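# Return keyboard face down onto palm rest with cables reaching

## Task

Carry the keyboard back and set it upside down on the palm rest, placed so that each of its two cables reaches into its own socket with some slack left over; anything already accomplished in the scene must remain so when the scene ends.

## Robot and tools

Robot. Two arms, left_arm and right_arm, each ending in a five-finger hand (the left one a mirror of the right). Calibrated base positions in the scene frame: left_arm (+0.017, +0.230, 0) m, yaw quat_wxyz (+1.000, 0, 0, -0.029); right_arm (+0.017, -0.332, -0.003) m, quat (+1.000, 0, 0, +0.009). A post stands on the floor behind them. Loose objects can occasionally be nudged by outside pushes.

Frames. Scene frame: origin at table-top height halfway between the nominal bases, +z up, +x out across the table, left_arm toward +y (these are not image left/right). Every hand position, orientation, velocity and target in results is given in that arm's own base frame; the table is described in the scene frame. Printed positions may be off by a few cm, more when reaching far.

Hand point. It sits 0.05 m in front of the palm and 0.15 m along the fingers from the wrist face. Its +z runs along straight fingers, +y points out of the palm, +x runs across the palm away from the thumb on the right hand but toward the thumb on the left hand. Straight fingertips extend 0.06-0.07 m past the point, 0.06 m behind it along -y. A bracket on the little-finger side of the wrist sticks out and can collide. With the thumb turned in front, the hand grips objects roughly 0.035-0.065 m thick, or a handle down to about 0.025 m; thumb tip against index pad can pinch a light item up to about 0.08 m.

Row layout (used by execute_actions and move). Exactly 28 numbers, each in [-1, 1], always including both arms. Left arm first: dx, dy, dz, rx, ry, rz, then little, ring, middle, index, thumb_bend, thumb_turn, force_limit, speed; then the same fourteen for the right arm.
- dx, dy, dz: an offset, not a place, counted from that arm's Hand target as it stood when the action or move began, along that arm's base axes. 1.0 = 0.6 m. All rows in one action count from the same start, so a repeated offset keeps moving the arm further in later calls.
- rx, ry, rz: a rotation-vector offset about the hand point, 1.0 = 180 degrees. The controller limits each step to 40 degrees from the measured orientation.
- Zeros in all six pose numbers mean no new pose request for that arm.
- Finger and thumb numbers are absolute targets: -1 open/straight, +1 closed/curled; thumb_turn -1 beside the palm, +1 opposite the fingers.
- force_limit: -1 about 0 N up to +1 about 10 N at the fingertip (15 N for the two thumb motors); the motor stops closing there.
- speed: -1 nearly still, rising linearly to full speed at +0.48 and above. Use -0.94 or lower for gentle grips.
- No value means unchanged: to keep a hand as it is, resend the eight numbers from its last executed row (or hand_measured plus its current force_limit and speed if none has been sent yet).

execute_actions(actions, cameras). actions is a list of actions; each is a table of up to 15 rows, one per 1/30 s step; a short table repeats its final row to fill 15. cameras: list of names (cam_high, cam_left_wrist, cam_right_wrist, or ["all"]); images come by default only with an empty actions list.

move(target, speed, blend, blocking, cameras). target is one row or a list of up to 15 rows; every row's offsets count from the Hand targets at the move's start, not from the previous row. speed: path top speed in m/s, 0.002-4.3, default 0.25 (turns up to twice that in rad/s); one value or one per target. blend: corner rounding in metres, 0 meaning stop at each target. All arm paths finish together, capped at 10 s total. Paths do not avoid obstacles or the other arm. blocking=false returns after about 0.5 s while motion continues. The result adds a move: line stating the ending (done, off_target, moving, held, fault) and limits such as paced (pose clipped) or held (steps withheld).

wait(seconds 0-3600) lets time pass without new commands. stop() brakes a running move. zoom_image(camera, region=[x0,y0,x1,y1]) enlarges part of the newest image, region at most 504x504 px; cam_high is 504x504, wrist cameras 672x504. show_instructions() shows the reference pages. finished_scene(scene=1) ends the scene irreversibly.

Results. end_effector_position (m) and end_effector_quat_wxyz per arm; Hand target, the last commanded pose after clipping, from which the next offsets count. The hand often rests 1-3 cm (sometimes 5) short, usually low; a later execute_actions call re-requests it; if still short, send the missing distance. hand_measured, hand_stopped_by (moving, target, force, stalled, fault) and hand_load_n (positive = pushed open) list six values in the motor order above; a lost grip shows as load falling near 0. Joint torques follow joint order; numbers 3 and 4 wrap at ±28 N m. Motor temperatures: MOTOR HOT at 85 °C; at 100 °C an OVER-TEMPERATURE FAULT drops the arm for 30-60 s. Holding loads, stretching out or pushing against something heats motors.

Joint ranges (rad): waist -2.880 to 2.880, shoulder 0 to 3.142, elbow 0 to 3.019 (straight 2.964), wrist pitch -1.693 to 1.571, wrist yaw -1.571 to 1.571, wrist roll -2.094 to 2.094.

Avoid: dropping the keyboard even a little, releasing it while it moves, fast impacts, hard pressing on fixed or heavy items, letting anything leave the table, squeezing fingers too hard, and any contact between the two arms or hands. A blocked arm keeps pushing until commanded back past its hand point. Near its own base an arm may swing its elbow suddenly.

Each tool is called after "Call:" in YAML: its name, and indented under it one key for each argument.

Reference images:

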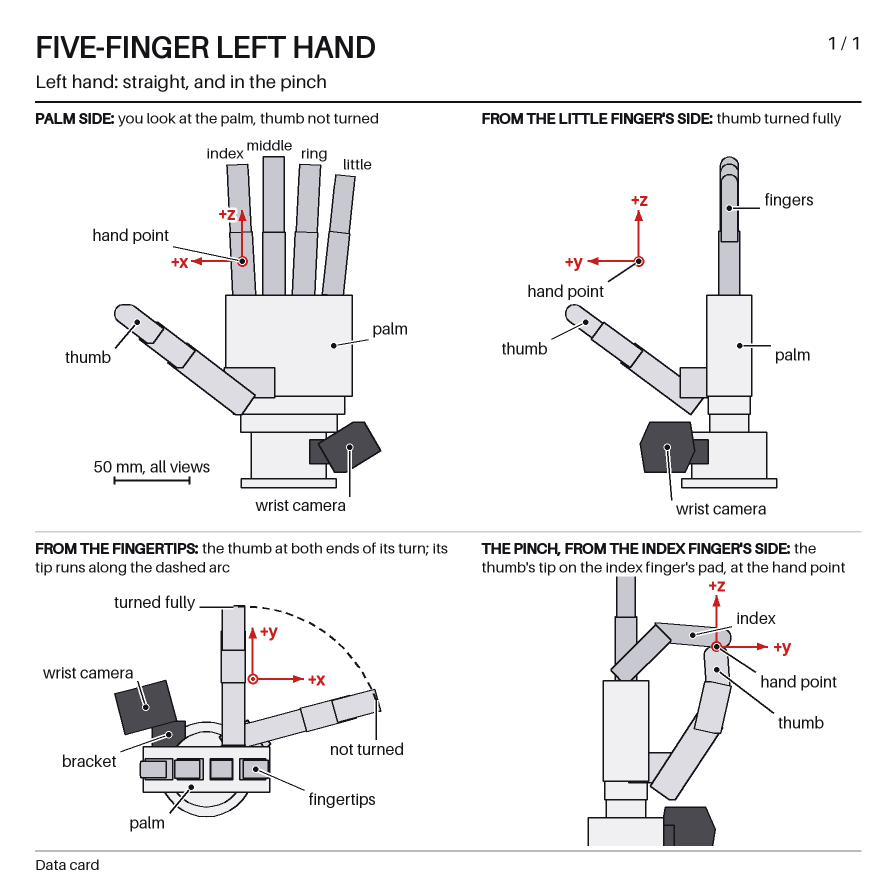

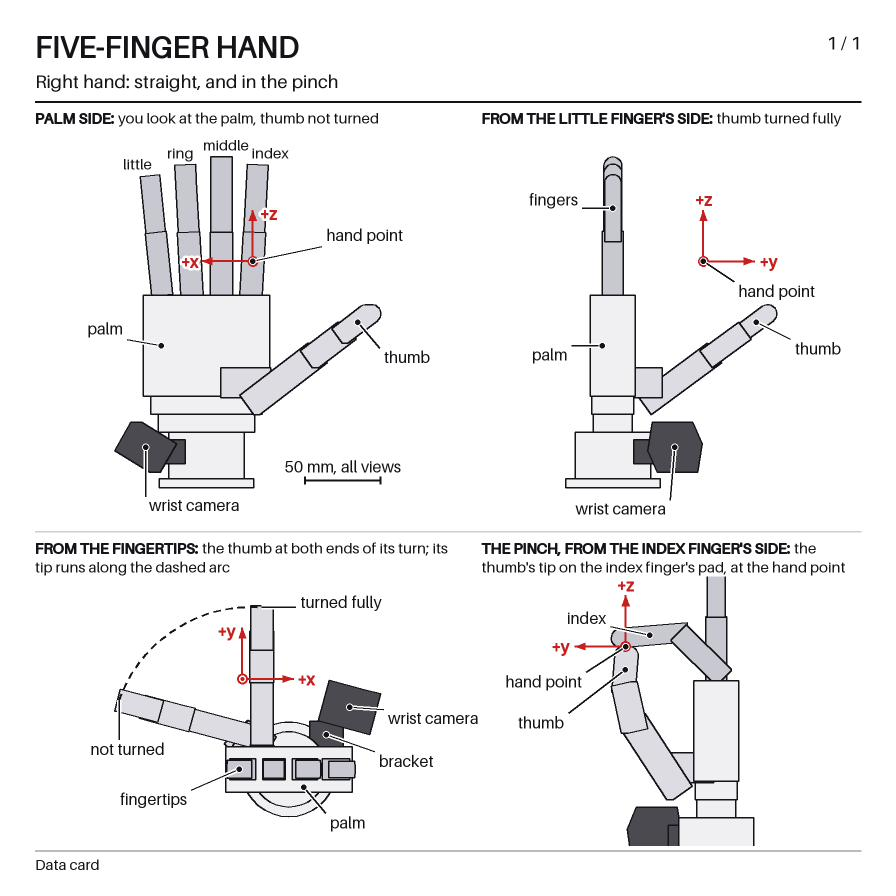

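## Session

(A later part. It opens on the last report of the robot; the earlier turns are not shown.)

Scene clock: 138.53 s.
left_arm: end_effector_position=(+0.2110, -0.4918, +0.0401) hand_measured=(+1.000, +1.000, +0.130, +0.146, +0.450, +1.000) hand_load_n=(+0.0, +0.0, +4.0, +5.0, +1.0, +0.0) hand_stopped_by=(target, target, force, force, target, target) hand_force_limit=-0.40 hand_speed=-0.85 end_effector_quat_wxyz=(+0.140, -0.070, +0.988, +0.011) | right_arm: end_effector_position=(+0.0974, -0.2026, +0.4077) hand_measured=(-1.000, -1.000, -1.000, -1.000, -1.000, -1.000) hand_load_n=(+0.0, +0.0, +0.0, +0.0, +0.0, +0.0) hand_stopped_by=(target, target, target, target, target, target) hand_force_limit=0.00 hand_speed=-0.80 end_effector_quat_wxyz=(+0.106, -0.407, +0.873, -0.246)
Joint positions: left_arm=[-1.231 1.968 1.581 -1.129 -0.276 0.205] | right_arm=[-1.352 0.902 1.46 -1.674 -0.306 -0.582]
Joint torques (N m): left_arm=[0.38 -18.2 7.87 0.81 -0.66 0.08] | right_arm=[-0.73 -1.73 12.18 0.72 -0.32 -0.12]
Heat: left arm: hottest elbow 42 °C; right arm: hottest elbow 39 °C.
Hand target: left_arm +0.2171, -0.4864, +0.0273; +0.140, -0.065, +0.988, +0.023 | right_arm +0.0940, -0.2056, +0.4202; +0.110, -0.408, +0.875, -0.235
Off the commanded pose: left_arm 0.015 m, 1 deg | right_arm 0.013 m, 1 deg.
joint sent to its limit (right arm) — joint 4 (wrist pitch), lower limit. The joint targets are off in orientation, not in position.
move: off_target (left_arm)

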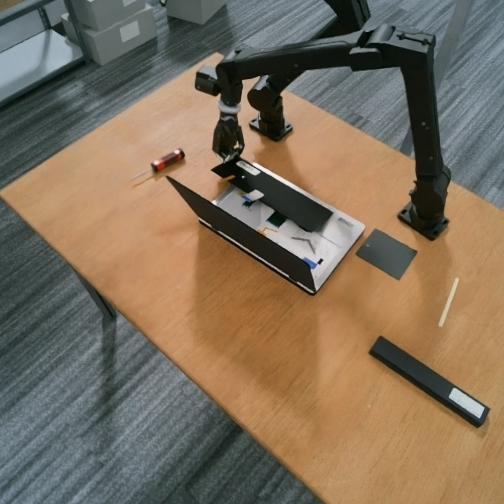

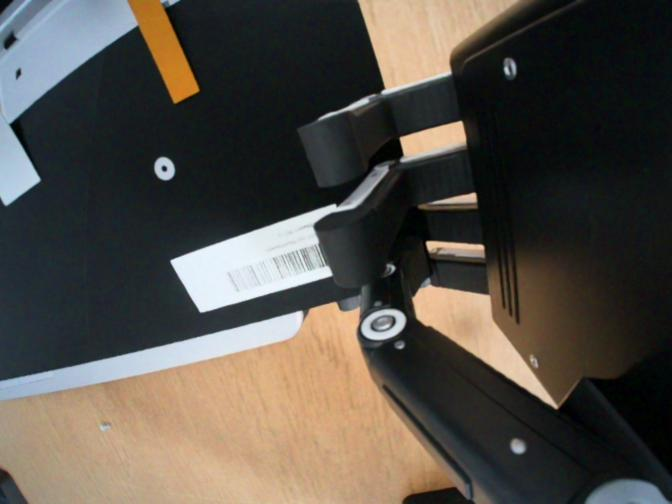

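Call:
zoom_image:
  camera: "cam_high"
  region: [280, 180, 370, 260]

Call:
zoom_image:
  camera: "cam_high"
  region: [195, 140, 285, 220]

Call:
wait:
  seconds: 0.1
  cameras: ["cam_right_wrist"]

Call:
zoom_image:
  camera: "cam_right_wrist"
  region: [370, 250, 530, 450]

Scaled by 5.600 from the camera's image (finer frame: 720x720).

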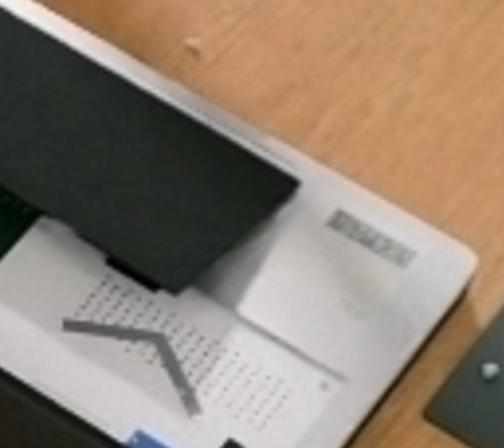

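Scaled by 5.600 from the camera's image (finer frame: 720x720).

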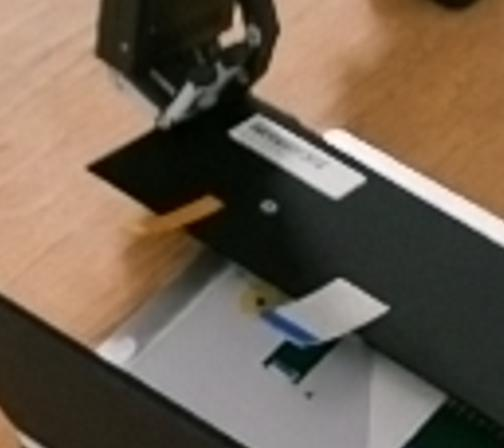

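Scene clock: 138.90 s.
left_arm: end_effector_position=(+0.2110, -0.4918, +0.0401) hand_measured=(+1.000, +1.000, +0.130, +0.146, +0.450, +1.000) hand_load_n=(+0.0, +0.0, +4.5, +5.5, +1.0, +0.0) hand_stopped_by=(target, target, force, force, target, target) hand_force_limit=-0.40 hand_speed=-0.85 end_effector_quat_wxyz=(+0.140, -0.070, +0.988, +0.011) | right_arm: end_effector_position=(+0.0974, -0.2026, +0.4077) hand_measured=(-1.000, -1.000, -1.000, -1.000, -1.000, -1.000) hand_load_n=(+0.0, +0.0, +0.0, +0.0, +0.0, +0.0) hand_stopped_by=(target, target, target, target, target, target) hand_force_limit=0.00 hand_speed=-0.80 end_effector_quat_wxyz=(+0.106, -0.407, +0.873, -0.246)
Joint positions: left_arm=[-1.231 1.968 1.581 -1.129 -0.276 0.205] | right_arm=[-1.352 0.902 1.46 -1.674 -0.306 -0.582]
Joint torques (N m): left_arm=[0.44 -18.14 7.86 0.83 -0.66 0.1] | right_arm=[-0.56 -1.79 12.21 0.77 -0.32 -0.1]
Heat: left arm: hottest elbow 42 °C; right arm: hottest elbow 39 °C.
Hand target: left_arm +0.2171, -0.4864, +0.0273; +0.140, -0.065, +0.988, +0.023 | right_arm +0.0940, -0.2056, +0.4202; +0.110, -0.408, +0.875, -0.235
Off the commanded pose: left_arm 0.015 m, 1 deg | right_arm 0.013 m, 1 deg.
wait: 0.10 s; at rest from the start

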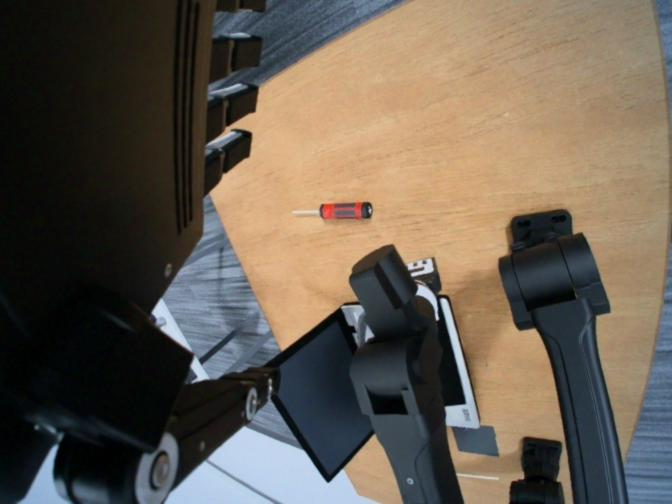

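Scaled by 2.520 from the camera's image (finer frame: 960x720).

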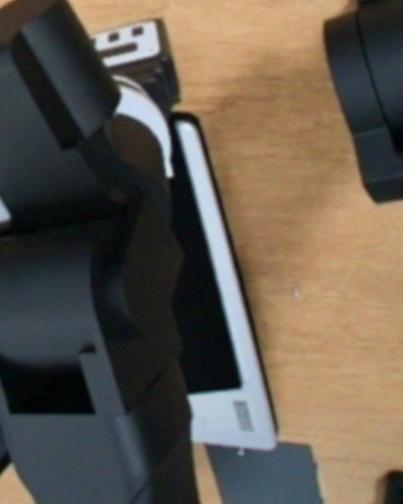

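Call:
move:
  target: [0.0, 0.0, -0.017, 0.01, 0, 0, 1,1,0.2,0.15,0.45,1,-0.4,-0.85, 0,0,0,0,0,0,-1,-1,-1,-1,-1,-1,0,-0.8]
  speed: 0.03
  cameras: ["cam_high","cam_left_wrist"]

Call:
zoom_image:
  camera: "cam_high"
  region: [280, 180, 370, 260]

Call:
zoom_image:
  camera: "cam_high"
  region: [195, 140, 285, 220]

Scene clock: 140.07 s.
left_arm: end_effector_position=(+0.2125, -0.4906, +0.0375) hand_measured=(+1.000, +1.000, +0.130, +0.148, +0.450, +1.000) hand_load_n=(+0.0, +0.0, +4.5, +1.5, +0.0, +0.0) hand_stopped_by=(target, target, force, force, target, target) hand_force_limit=-0.40 hand_speed=-0.85 end_effector_quat_wxyz=(+0.143, -0.070, +0.987, +0.015) | right_arm: end_effector_position=(+0.0974, -0.2026, +0.4077) hand_measured=(-1.000, -1.000, -1.000, -1.000, -1.000, -1.000) hand_load_n=(+0.0, +0.0, +0.0, +0.0, +0.0, +0.0) hand_stopped_by=(target, target, target, target, target, target) hand_force_limit=0.00 hand_speed=-0.80 end_effector_quat_wxyz=(+0.106, -0.407, +0.873, -0.246)
Joint positions: left_arm=[-1.231 1.974 1.581 -1.129 -0.286 0.205] | right_arm=[-1.352 0.902 1.46 -1.674 -0.306 -0.582]
Joint torques (N m): left_arm=[0.09 -15.91 9.07 0.18 -0.71 0.06] | right_arm=[-0.56 -1.96 12.26 0.81 -0.32 -0.11]
Heat: left arm: hottest elbow 42 °C; right arm: hottest elbow 39 °C.
Hand target: left_arm +0.2170, -0.4864, +0.0170; +0.141, -0.063, +0.987, +0.038 | right_arm +0.0940, -0.2056, +0.4202; +0.110, -0.408, +0.875, -0.235
Off the commanded pose: left_arm 0.021 m, 3 deg | right_arm 0.013 m, 1 deg.
joint sent to its limit (right arm) — joint 4 (wrist pitch), lower limit. The joint targets are off in orientation, not in position.
move: off_target (left_arm)

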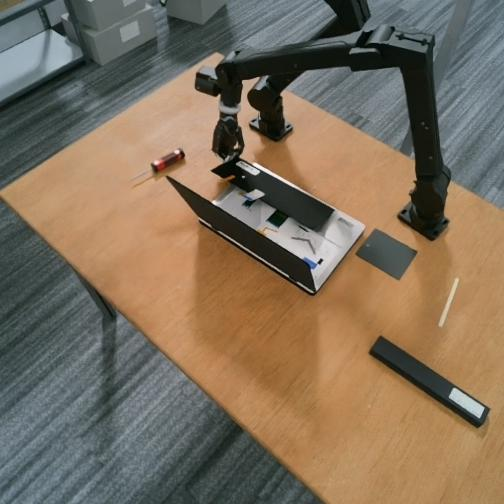

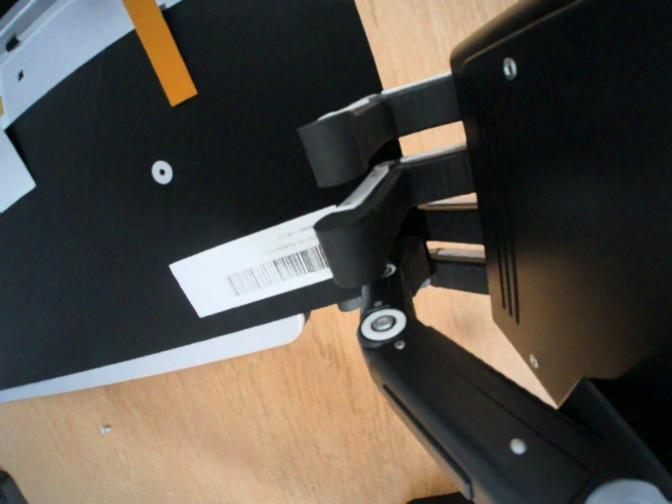

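Scaled by 5.600 from the camera's image (finer frame: 720x720).

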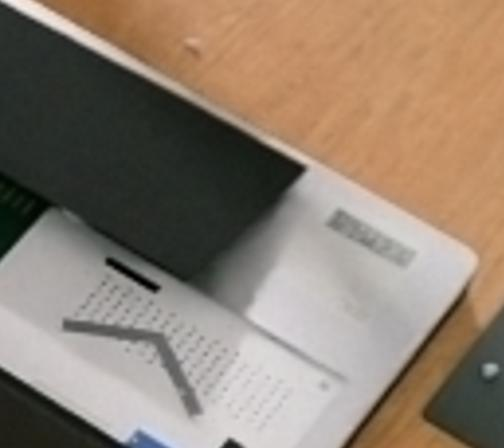

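Scaled by 5.600 from the camera's image (finer frame: 720x720).

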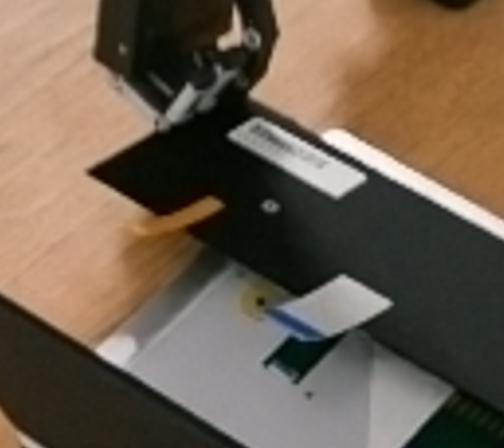

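Call:
move:
  target: [0.0, 0.0, 0.01, -0.02, 0, 0, 1,1,0.2,0.15,0.45,1,-0.4,-0.85, 0,0,0,0,0,0,-1,-1,-1,-1,-1,-1,0,-0.8]
  speed: 0.03
  cameras: ["cam_high","cam_left_wrist"]

Call:
zoom_image:
  camera: "cam_high"
  region: [280, 180, 370, 260]

Call:
zoom_image:
  camera: "cam_high"
  region: [195, 140, 285, 220]

Scene clock: 141.87 s.
left_arm: end_effector_position=(+0.2116, -0.4912, +0.0381) hand_measured=(+1.000, +1.000, +0.130, +0.148, +0.450, +1.000) hand_load_n=(+0.0, +0.0, +4.5, +1.5, +0.5, +0.0) hand_stopped_by=(target, target, force, force, target, target) hand_force_limit=-0.40 hand_speed=-0.85 end_effector_quat_wxyz=(+0.141, -0.065, +0.988, +0.002) | right_arm: end_effector_position=(+0.0974, -0.2026, +0.4077) hand_measured=(-1.000, -1.000, -1.000, -1.000, -1.000, -1.000) hand_load_n=(+0.0, +0.0, +0.0, -0.5, +0.0, +0.0) hand_stopped_by=(target, target, target, target, target, target) hand_force_limit=0.00 hand_speed=-0.80 end_effector_quat_wxyz=(+0.106, -0.407, +0.873, -0.246)
Joint positions: left_arm=[-1.231 1.956 1.557 -1.097 -0.273 0.219] | right_arm=[-1.352 0.902 1.46 -1.674 -0.306 -0.582]
Joint torques (N m): left_arm=[0.56 -18.26 7.1 1.5 -0.3 -0.03] | right_arm=[-0.67 -1.79 12.26 0.76 -0.34 -0.11]
Heat: left arm: hottest elbow 42 °C; right arm: hottest elbow 39 °C.
Hand target: left_arm +0.2171, -0.4865, +0.0231; +0.139, -0.068, +0.988, +0.007 | right_arm +0.0940, -0.2056, +0.4202; +0.110, -0.408, +0.875, -0.235
Off the commanded pose: left_arm 0.017 m, 1 deg | right_arm 0.013 m, 1 deg.
joint sent to its limit (right arm) — joint 4 (wrist pitch), lower limit. The joint targets are off in orientation, not in position.
move: off_target (left_arm)

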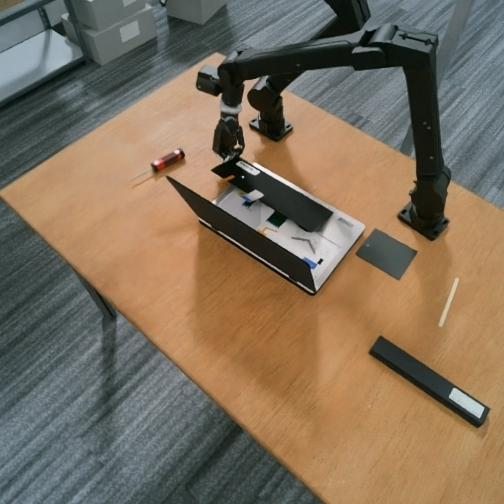

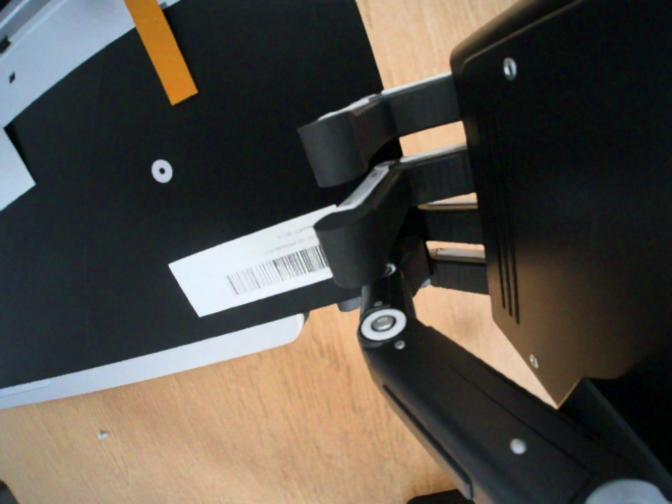

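Scaled by 5.600 from the camera's image (finer frame: 720x720).

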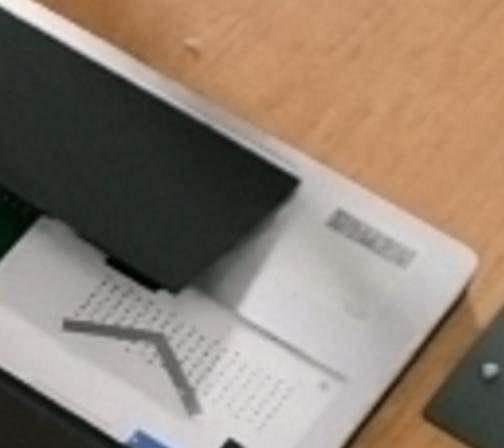

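Scaled by 5.600 from the camera's image (finer frame: 720x720).

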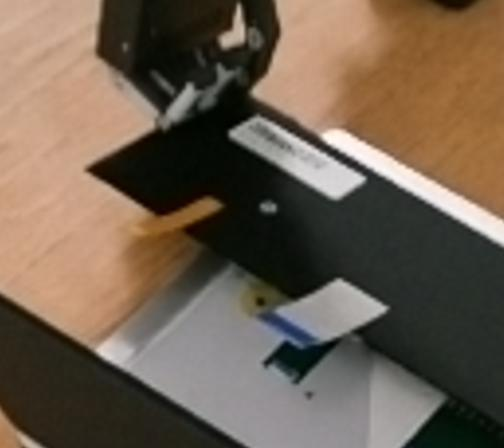

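Call:
move:
  target: [0.0, 0.0, 0.004, -0.02, 0, 0, 1,1,0.2,0.15,0.45,1,-0.4,-0.85, 0,0,0,0,0,0,-1,-1,-1,-1,-1,-1,0,-0.8]
  speed: 0.03
  cameras: ["cam_high"]

Call:
zoom_image:
  camera: "cam_high"
  region: [280, 180, 370, 260]

Call:
zoom_image:
  camera: "cam_high"
  region: [195, 140, 285, 220]

Scene clock: 143.50 s.
left_arm: end_effector_position=(+0.2116, -0.4914, +0.0371) hand_measured=(+1.000, +1.000, +0.130, +0.148, +0.450, +1.000) hand_load_n=(+0.0, +0.5, +6.0, +2.0, +0.0, +0.0) hand_stopped_by=(target, target, force, force, target, target) hand_force_limit=-0.40 hand_speed=-0.85 end_effector_quat_wxyz=(+0.138, -0.068, +0.988, -0.028) | right_arm: end_effector_position=(+0.0974, -0.2026, +0.4077) hand_measured=(-1.000, -1.000, -1.000, -1.000, -1.000, -1.000) hand_load_n=(+0.0, +0.0, +0.0, +0.0, +0.0, +0.0) hand_stopped_by=(target, target, target, target, target, target) hand_force_limit=0.00 hand_speed=-0.80 end_effector_quat_wxyz=(+0.106, -0.407, +0.873, -0.246)
Joint positions: left_arm=[-1.223 1.917 1.502 -1.023 -0.25 0.227] | right_arm=[-1.352 0.902 1.46 -1.674 -0.306 -0.582]
Joint torques (N m): left_arm=[0.56 -18.26 7.2 1.52 -0.28 -0.05] | right_arm=[-0.67 -1.61 12.22 0.85 -0.32 -0.12]
Heat: left arm: hottest elbow 42 °C; right arm: hottest elbow 39 °C.
Hand target: left_arm +0.2171, -0.4865, +0.0256; +0.136, -0.072, +0.988, -0.024 | right_arm +0.0940, -0.2056, +0.4202; +0.110, -0.408, +0.875, -0.235
Off the commanded pose: left_arm 0.014 m, 1 deg | right_arm 0.013 m, 1 deg.
joint sent to its limit (right arm) — joint 4 (wrist pitch), lower limit. The joint targets are off in orientation, not in position.
move: off_target (left_arm)

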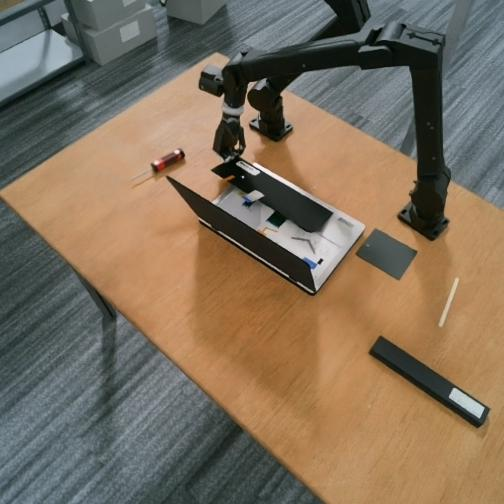

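Scaled by 5.600 from the camera's image (finer frame: 720x720).

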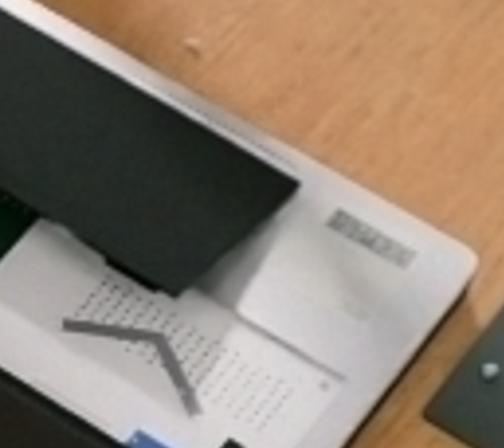

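Scaled by 5.600 from the camera's image (finer frame: 720x720).

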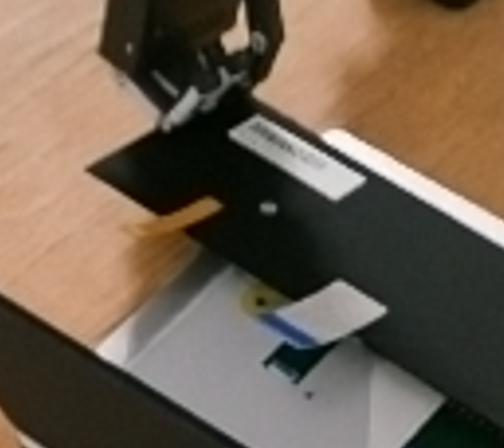

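Call:
move:
  target:
    - [0.01, 0.0, 0.014, 0.0, 0, 0.006, 1,1,0.2,0.15,0.45,1,-0.4,-0.85, 0,0,0,0,0,0,-1,-1,-1,-1,-1,-1,0,-0.8]
    - [0.022, 0.0, 0.014, 0.0, 0, 0.013, 1,1,0.2,0.15,0.45,1,-0.4,-0.85, 0,0,0,0,0,0,-1,-1,-1,-1,-1,-1,0,-0.8]
  speed: 0.03
  cameras: ["cam_high","cam_left_wrist"]

Call:
zoom_image:
  camera: "cam_high"
  region: [280, 180, 370, 260]

Call:
zoom_image:
  camera: "cam_high"
  region: [195, 140, 285, 220]

Scene clock: 145.13 s.
left_arm: end_effector_position=(+0.2193, -0.4883, +0.0370) hand_measured=(+1.000, +1.000, +0.130, +0.148, +0.450, +1.000) hand_load_n=(+0.0, +0.0, +5.5, +3.0, +0.0, +0.0) hand_stopped_by=(target, target, force, force, target, target) hand_force_limit=-0.40 hand_speed=-0.85 end_effector_quat_wxyz=(+0.137, -0.084, +0.987, -0.028) | right_arm: end_effector_position=(+0.0974, -0.2026, +0.4077) hand_measured=(-1.000, -1.000, -1.000, -1.000, -1.000, -1.000) hand_load_n=(+0.0, +0.0, +0.0, +0.0, +0.0, +0.0) hand_stopped_by=(target, target, target, target, target, target) hand_force_limit=0.00 hand_speed=-0.80 end_effector_quat_wxyz=(+0.106, -0.407, +0.873, -0.246)
Joint positions: left_arm=[-1.205 1.917 1.502 -1.023 -0.247 0.213] | right_arm=[-1.352 0.902 1.46 -1.674 -0.306 -0.582]
Joint torques (N m): left_arm=[1.08 -17.73 9.76 0.2 -0.53 -0.08] | right_arm=[-0.73 -2.14 12.16 0.77 -0.32 -0.11]
Heat: left arm: hottest elbow 42 °C; right arm: hottest elbow 39 °C.
Hand target: left_arm +0.2302, -0.4865, +0.0340; +0.137, -0.092, +0.986, -0.021 | right_arm +0.0940, -0.2056, +0.4202; +0.110, -0.408, +0.875, -0.235
Off the commanded pose: left_arm 0.012 m, 1 deg | right_arm 0.013 m, 1 deg.
joint sent to its limit (right arm) — joint 4 (wrist pitch), lower limit. The joint targets are off in orientation, not in position.
move: off_target (left_arm)

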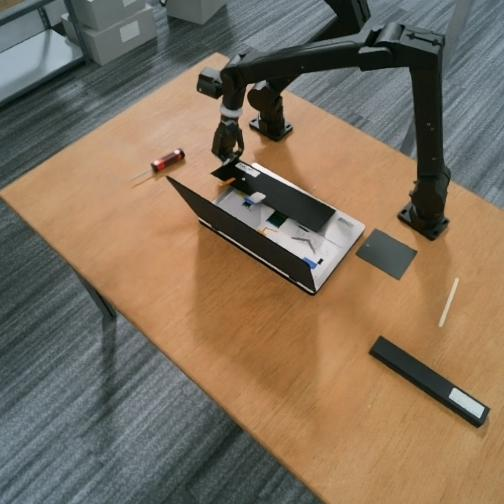

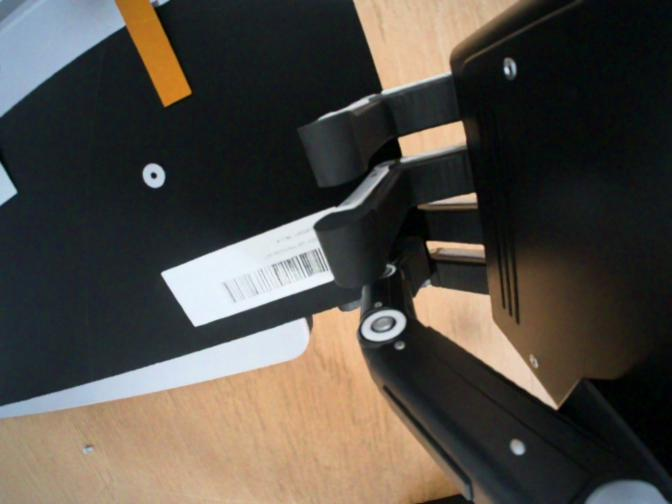

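Scaled by 5.600 from the camera's image (finer frame: 720x720).

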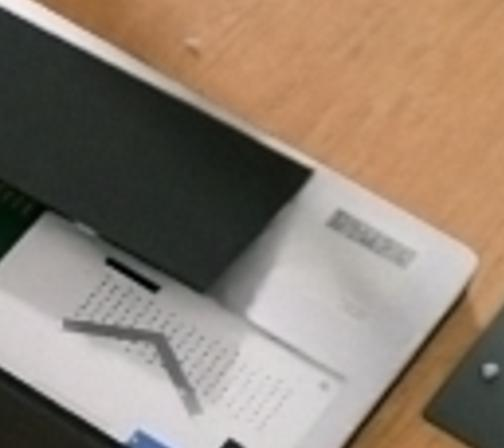

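Scaled by 5.600 from the camera's image (finer frame: 720x720).

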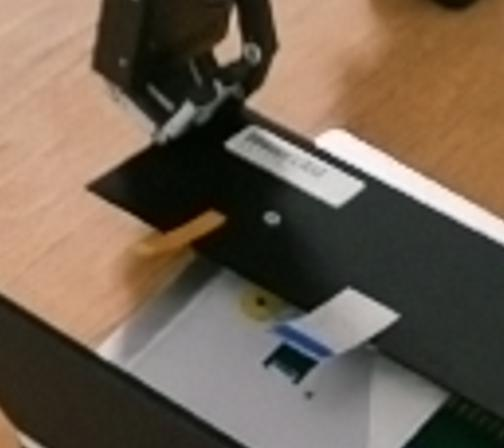

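Call:
zoom_image:
  camera: "cam_high"
  region: [200, 140, 380, 300]

Scaled by 2.800 from the camera's image (finer frame: 720x720).

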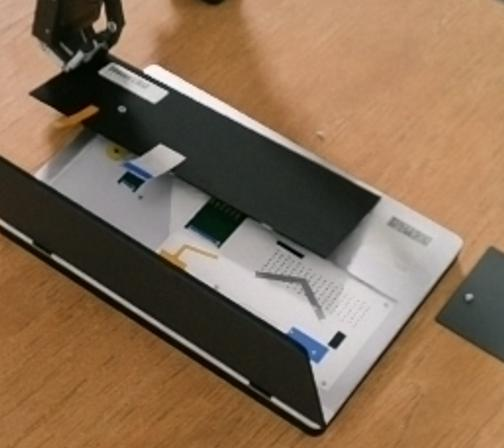

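Call:
move:
  target: [0.0, 0.0, 0.0, 0.0, 0, 0.0, 1,1,0.05,0.0,0.45,1,-0.4,-0.9, 0,0,0,0,0,0,-1,-1,-1,-1,-1,-1,0,-0.8]
  speed: 0.03
  cameras: ["cam_high","cam_left_wrist"]

Call:
zoom_image:
  camera: "cam_high"
  region: [200, 140, 380, 300]

Scene clock: 146.67 s.
left_arm: end_effector_position=(+0.2235, -0.4858, +0.0371) hand_measured=(+1.000, +1.000, +0.050, +0.000, +0.450, +1.000) hand_load_n=(+0.0, +0.0, +2.0, +0.0, +0.0, +0.0) hand_stopped_by=(target, target, target, target, target, target) hand_force_limit=-0.40 hand_speed=-0.90 end_effector_quat_wxyz=(+0.137, -0.088, +0.986, -0.027) | right_arm: end_effector_position=(+0.0974, -0.2026, +0.4077) hand_measured=(-1.000, -1.000, -1.000, -1.000, -1.000, -1.000) hand_load_n=(+0.0, +0.0, +0.0, +0.0, +0.0, +0.0) hand_stopped_by=(target, target, target, target, target, target) hand_force_limit=0.00 hand_speed=-0.80 end_effector_quat_wxyz=(+0.106, -0.407, +0.873, -0.246)
Joint positions: left_arm=[-1.196 1.917 1.502 -1.025 -0.248 0.213] | right_arm=[-1.352 0.902 1.46 -1.674 -0.306 -0.582]
Joint torques (N m): left_arm=[0.44 -17.73 9.78 0.27 -0.5 -0.09] | right_arm=[-0.67 -2.02 12.18 0.77 -0.32 -0.1]
Heat: left arm: hottest elbow 42 °C; right arm: hottest elbow 39 °C.
Hand target: left_arm +0.2302, -0.4865, +0.0340; +0.137, -0.092, +0.986, -0.021 | right_arm +0.0940, -0.2056, +0.4202; +0.110, -0.408, +0.875, -0.235
Off the commanded pose: left_arm 0.007 m, 1 deg | right_arm 0.013 m, 1 deg.
joint sent to its limit (right arm) — joint 4 (wrist pitch), lower limit. The joint targets are off in orientation, not in position.
move: done

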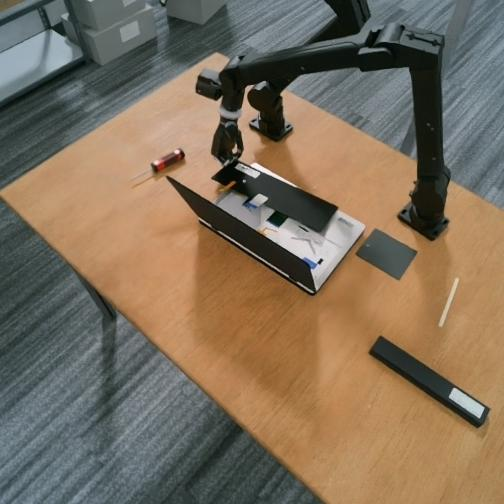

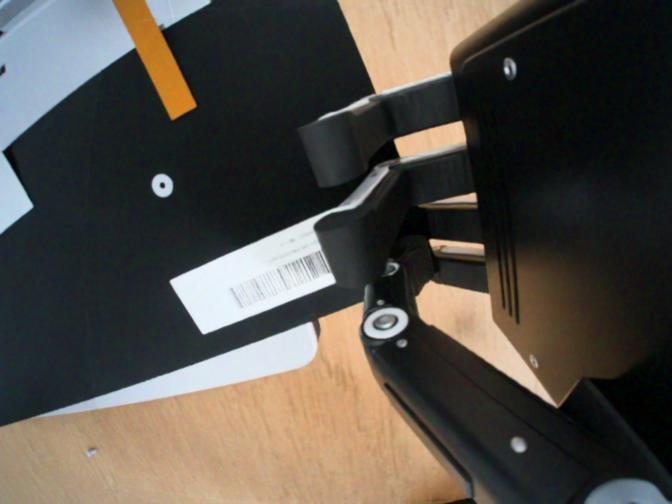

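Scaled by 2.800 from the camera's image (finer frame: 720x720).

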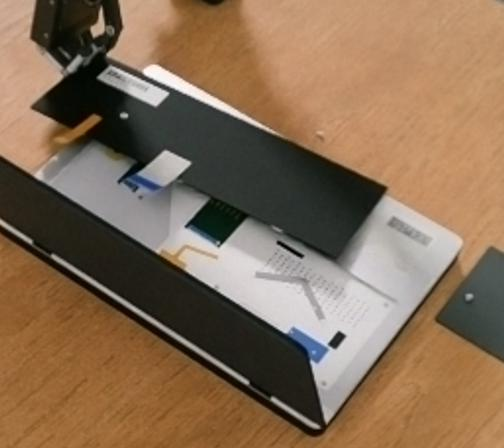

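Call:
move:
  target: [0.0, 0.0, 0.0, 0.0, 0, 0.0, 1,1,0.0,0.0,-0.3,1,-0.4,-0.85, 0,0,0,0,0,0,-1,-1,-1,-1,-1,-1,0,-0.8]
  speed: 0.03
  cameras: ["cam_high","cam_left_wrist"]

Call:
zoom_image:
  camera: "cam_high"
  region: [200, 140, 380, 300]

Scene clock: 150.60 s.
left_arm: end_effector_position=(+0.2237, -0.4857, +0.0372) hand_measured=(+1.000, +1.000, +0.000, +0.000, -0.300, +1.000) hand_load_n=(+0.0, +0.0, +0.0, +0.0, +0.0, +0.0) hand_stopped_by=(target, target, target, target, target, target) hand_force_limit=-0.40 hand_speed=-0.85 end_effector_quat_wxyz=(+0.137, -0.088, +0.986, -0.026) | right_arm: end_effector_position=(+0.0974, -0.2026, +0.4077) hand_measured=(-1.000, -1.000, -1.000, -1.000, -1.000, -1.000) hand_load_n=(+0.0, +0.0, +0.0, +0.0, +0.0, +0.0) hand_stopped_by=(target, target, target, target, target, target) hand_force_limit=0.00 hand_speed=-0.80 end_effector_quat_wxyz=(+0.106, -0.407, +0.873, -0.246)
Joint positions: left_arm=[-1.196 1.917 1.502 -1.025 -0.249 0.213] | right_arm=[-1.352 0.902 1.46 -1.674 -0.306 -0.582]
Joint torques (N m): left_arm=[0.44 -17.73 9.78 0.25 -0.43 -0.09] | right_arm=[-0.73 -1.96 12.25 0.76 -0.32 -0.11]
Heat: left arm: hottest elbow 42 °C; right arm: hottest elbow 39 °C.
Hand target: left_arm +0.2302, -0.4866, +0.0340; +0.137, -0.092, +0.986, -0.021 | right_arm +0.0940, -0.2056, +0.4202; +0.110, -0.408, +0.875, -0.235
Off the commanded pose: left_arm 0.007 m, 1 deg | right_arm 0.013 m, 1 deg.
joint sent to its limit (right arm) — joint 4 (wrist pitch), lower limit. The joint targets are off in orientation, not in position.
move: done

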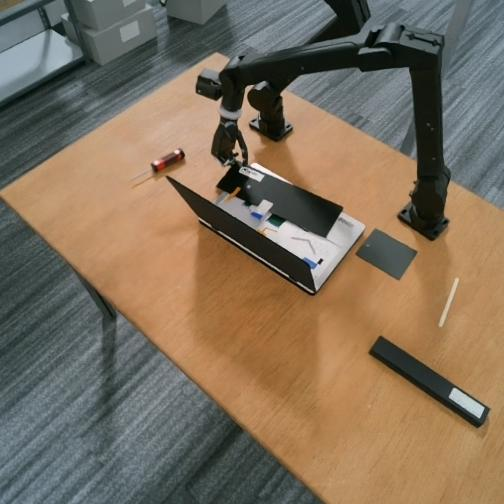

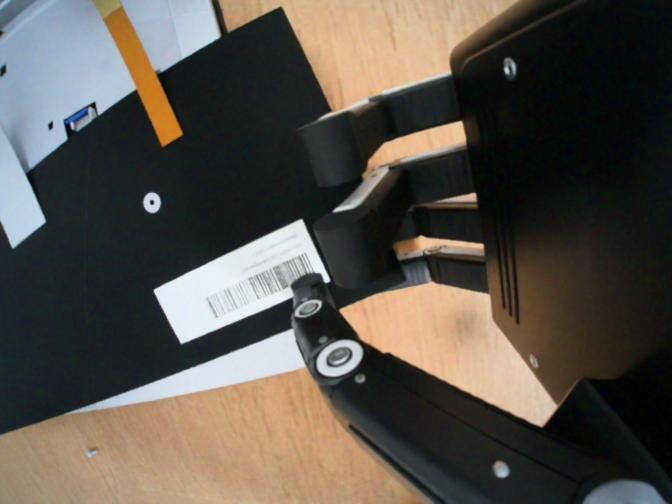

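Scaled by 2.800 from the camera's image (finer frame: 720x720).

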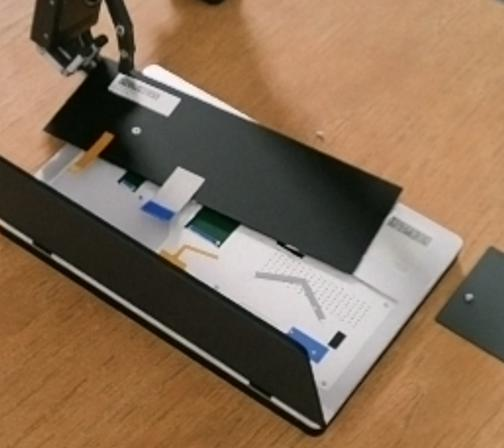

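Call:
zoom_image:
  camera: "cam_high"
  region: [280, 180, 370, 260]

Call:
zoom_image:
  camera: "cam_high"
  region: [195, 140, 285, 220]

Call:
wait:
  seconds: 0.1
  cameras: ["cam_right_wrist"]

Call:
zoom_image:
  camera: "cam_right_wrist"
  region: [370, 250, 530, 450]

Scaled by 5.600 from the camera's image (finer frame: 720x720).

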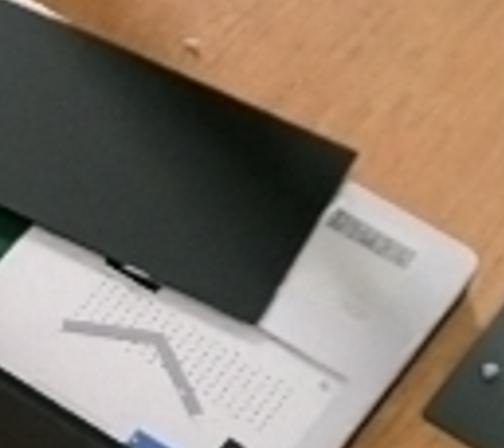

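Scaled by 5.600 from the camera's image (finer frame: 720x720).

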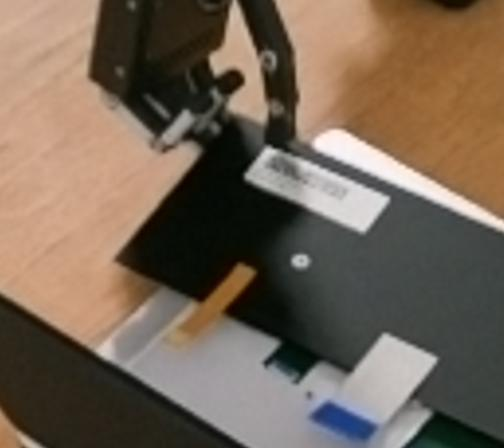

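Scene clock: 151.13 s.
left_arm: end_effector_position=(+0.2237, -0.4857, +0.0372) hand_measured=(+1.000, +1.000, +0.000, +0.000, -0.300, +1.000) hand_load_n=(+0.0, +0.0, +0.0, -0.5, +0.0, +0.0) hand_stopped_by=(target, target, target, target, target, target) hand_force_limit=-0.40 hand_speed=-0.85 end_effector_quat_wxyz=(+0.137, -0.088, +0.986, -0.026) | right_arm: end_effector_position=(+0.0974, -0.2026, +0.4077) hand_measured=(-1.000, -1.000, -1.000, -1.000, -1.000, -1.000) hand_load_n=(+0.0, +0.0, +0.0, +0.0, +0.0, +0.0) hand_stopped_by=(target, target, target, target, target, target) hand_force_limit=0.00 hand_speed=-0.80 end_effector_quat_wxyz=(+0.106, -0.407, +0.873, -0.246)
Joint positions: left_arm=[-1.196 1.917 1.502 -1.025 -0.249 0.213] | right_arm=[-1.352 0.902 1.46 -1.674 -0.306 -0.582]
Joint torques (N m): left_arm=[0.38 -17.73 9.78 0.28 -0.44 -0.09] | right_arm=[-0.62 -1.67 12.25 0.87 -0.35 -0.11]
Heat: left arm: hottest elbow 42 °C; right arm: hottest elbow 39 °C.
Hand target: left_arm +0.2302, -0.4866, +0.0340; +0.137, -0.092, +0.986, -0.021 | right_arm +0.0940, -0.2056, +0.4202; +0.110, -0.408, +0.875, -0.235
Off the commanded pose: left_arm 0.007 m, 1 deg | right_arm 0.013 m, 1 deg.
wait: 0.10 s; at rest from the start

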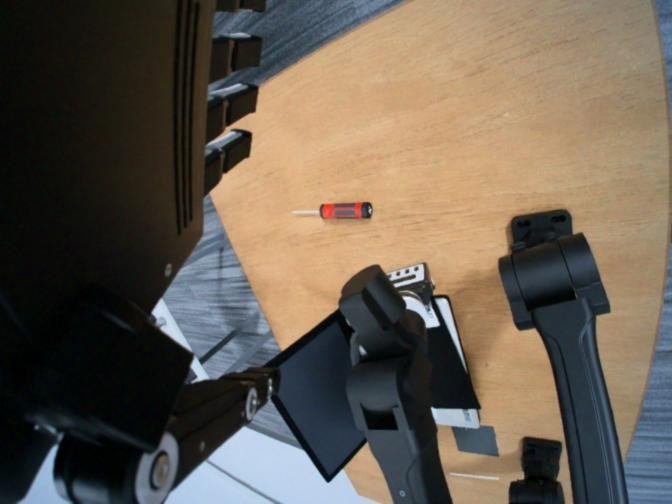

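Scaled by 2.520 from the camera's image (finer frame: 960x720).

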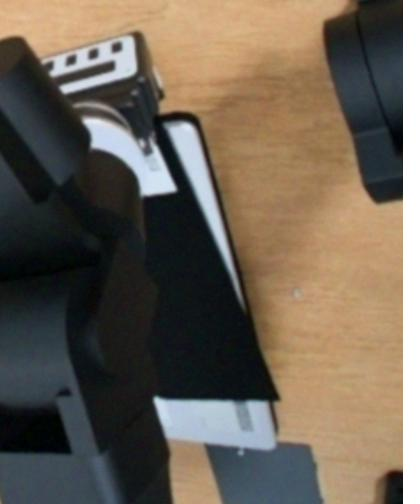

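Call:
move:
  target: [0.005, 0.018, 0.0, 0.0, 0, 0.0, 1,1,0.0,0.0,-0.3,1,-0.4,-0.85, 0,0,0,0,0,0,-1,-1,-1,-1,-1,-1,0,-0.8]
  speed: 0.03
  cameras: ["cam_left_wrist"]

Call:
zoom_image:
  camera: "cam_left_wrist"
  region: [180, 100, 504, 400]

Scene clock: 152.90 s.
left_arm: end_effector_position=(+0.2278, -0.4827, +0.0373) hand_measured=(+1.000, +1.000, +0.000, +0.000, -0.300, +1.000) hand_load_n=(+0.0, +0.0, +0.5, -0.5, +0.0, +0.0) hand_stopped_by=(target, target, target, target, target, target) hand_force_limit=-0.40 hand_speed=-0.85 end_effector_quat_wxyz=(+0.137, -0.092, +0.986, -0.025) | right_arm: end_effector_position=(+0.0974, -0.2026, +0.4077) hand_measured=(-1.000, -1.000, -1.000, -1.000, -1.000, -1.000) hand_load_n=(+0.0, +0.0, +0.0, +0.0, +0.0, +0.0) hand_stopped_by=(target, target, target, target, target, target) hand_force_limit=0.00 hand_speed=-0.80 end_effector_quat_wxyz=(+0.106, -0.407, +0.873, -0.246)
Joint positions: left_arm=[-1.187 1.915 1.5 -1.025 -0.249 0.214] | right_arm=[-1.352 0.902 1.46 -1.674 -0.306 -0.582]
Joint torques (N m): left_arm=[0.56 -19.43 7.43 0.9 -0.4 0.05] | right_arm=[-0.67 -1.9 12.27 0.79 -0.31 -0.1]
Heat: left arm: hottest elbow 42 °C; right arm: hottest elbow 39 °C.
Hand target: left_arm +0.2333, -0.4758, +0.0340; +0.137, -0.092, +0.986, -0.021 | right_arm +0.0940, -0.2056, +0.4202; +0.110, -0.408, +0.875, -0.235
Off the commanded pose: left_arm 0.009 m, 0 deg | right_arm 0.013 m, 1 deg.
joint sent to its limit (right arm) — joint 4 (wrist pitch), lower limit. The joint targets are off in orientation, not in position.
move: done

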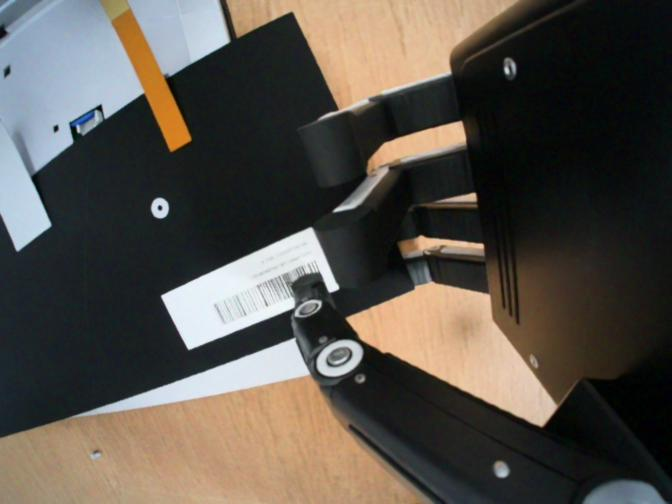

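Scaled by 1.556 from the camera's image (finer frame: 960x720).

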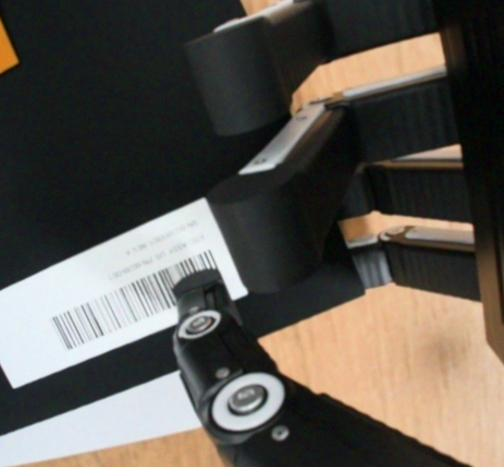

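Call:
move:
  target: [0.0, 0.0, 0.0, 0.0, 0, 0.0, 1,1,0.0,0.0,0.4,1,-0.6,-0.85, 0,0,0,0,0,0,-1,-1,-1,-1,-1,-1,0,-0.8]
  speed: 0.03
  cameras: []

Call:
move:
  target: [0.0, 0.0, 0.0, 0.0, 0, 0.0, 1,1,0.25,0.25,0.4,1,-0.4,-0.9, 0,0,0,0,0,0,-1,-1,-1,-1,-1,-1,0,-0.8]
  speed: 0.03
  cameras: ["cam_left_wrist","cam_high"]

Call:
zoom_image:
  camera: "cam_high"
  region: [200, 140, 380, 300]

Scene clock: 156.60 s.
left_arm: end_effector_position=(+0.2289, -0.4823, +0.0381) hand_measured=(+1.000, +1.000, +0.000, +0.000, +0.400, +1.000) hand_load_n=(+0.0, +0.0, +3.0, +0.0, +0.5, -0.5) hand_stopped_by=(target, target, target, target, target, target) hand_force_limit=-0.60 hand_speed=-0.85 end_effector_quat_wxyz=(+0.138, -0.090, +0.986, -0.026) | right_arm: end_effector_position=(+0.0974, -0.2026, +0.4077) hand_measured=(-1.000, -1.000, -1.000, -1.000, -1.000, -1.000) hand_load_n=(+0.0, +0.0, +0.0, +0.0, +0.0, +0.0) hand_stopped_by=(target, target, target, target, target, target) hand_force_limit=0.00 hand_speed=-0.80 end_effector_quat_wxyz=(+0.106, -0.407, +0.873, -0.246)
Joint positions: left_arm=[-1.186 1.913 1.5 -1.025 -0.249 0.22] | right_arm=[-1.352 0.902 1.46 -1.674 -0.306 -0.582]
Joint torques (N m): left_arm=[0.5 -19.25 7.43 0.88 -0.4 -0.03] | right_arm=[-0.91 -2.02 12.15 0.75 -0.29 -0.1]
Heat: left arm: hottest elbow 42 °C; right arm: hottest elbow 40 °C.
Hand target: left_arm +0.2333, -0.4758, +0.0339; +0.137, -0.092, +0.986, -0.021 | right_arm +0.0940, -0.2056, +0.4202; +0.110, -0.408, +0.875, -0.235
Off the commanded pose: left_arm 0.009 m, 1 deg | right_arm 0.013 m, 1 deg.
joint sent to its limit (right arm) — joint 4 (wrist pitch), lower limit. The joint targets are off in orientation, not in position.
move: done

Scene clock: 157.47 s.
left_arm: end_effector_position=(+0.2286, -0.4811, +0.0373) hand_measured=(+1.000, +1.000, +0.008, +0.166, +0.400, +1.000) hand_load_n=(+0.0, +0.0, +2.0, +4.0, +0.5, -0.5) hand_stopped_by=(target, target, force, force, target, target) hand_force_limit=-0.40 hand_speed=-0.90 end_effector_quat_wxyz=(+0.137, -0.090, +0.986, -0.024) | right_arm: end_effector_position=(+0.0974, -0.2026, +0.4077) hand_measured=(-1.000, -1.000, -1.000, -1.000, -1.000, -1.000) hand_load_n=(+0.0, +0.0, +0.0, +0.0, +0.0, +0.0) hand_stopped_by=(target, target, target, target, target, target) hand_force_limit=0.00 hand_speed=-0.80 end_effector_quat_wxyz=(+0.106, -0.407, +0.873, -0.246)
Joint positions: left_arm=[-1.185 1.913 1.497 -1.025 -0.249 0.22] | right_arm=[-1.352 0.902 1.46 -1.674 -0.306 -0.582]
Joint torques (N m): left_arm=[0.44 -19.19 7.64 0.88 -0.4 -0.03] | right_arm=[-0.97 -1.85 12.22 0.83 -0.33 -0.11]
Heat: left arm: hottest elbow 42 °C; right arm: hottest elbow 40 °C.
Hand target: left_arm +0.2333, -0.4757, +0.0338; +0.137, -0.092, +0.986, -0.021 | right_arm +0.0940, -0.2056, +0.4202; +0.110, -0.408, +0.875, -0.235
Off the commanded pose: left_arm 0.008 m, 0 deg | right_arm 0.013 m, 1 deg.
joint sent to its limit (right arm) — joint 4 (wrist pitch), lower limit. The joint targets are off in orientation, not in position.
move: done
Images, in order (width x height): cam_high 504x504, cam_left_wrist 672x504.

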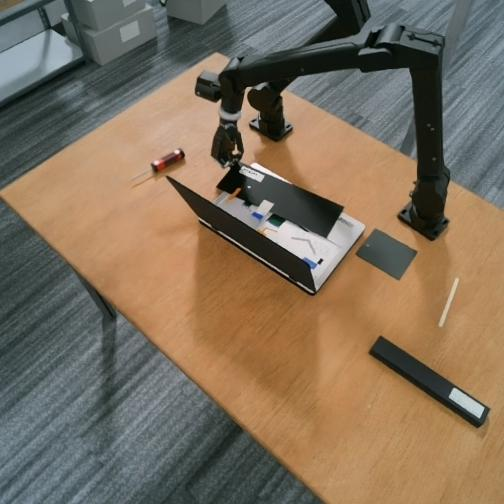

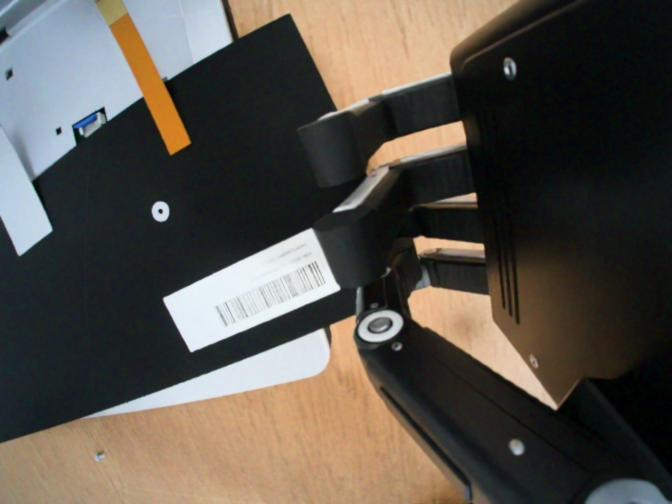

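Scaled by 2.800 from the camera's image (finer frame: 720x720).

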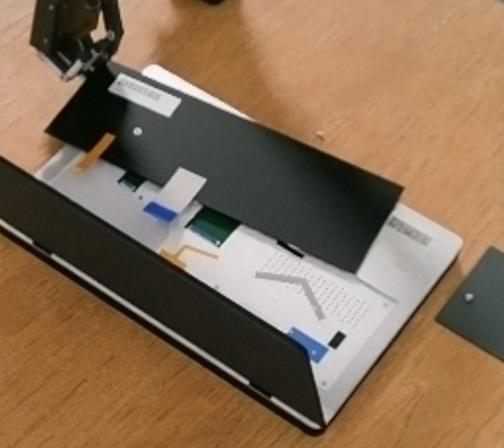

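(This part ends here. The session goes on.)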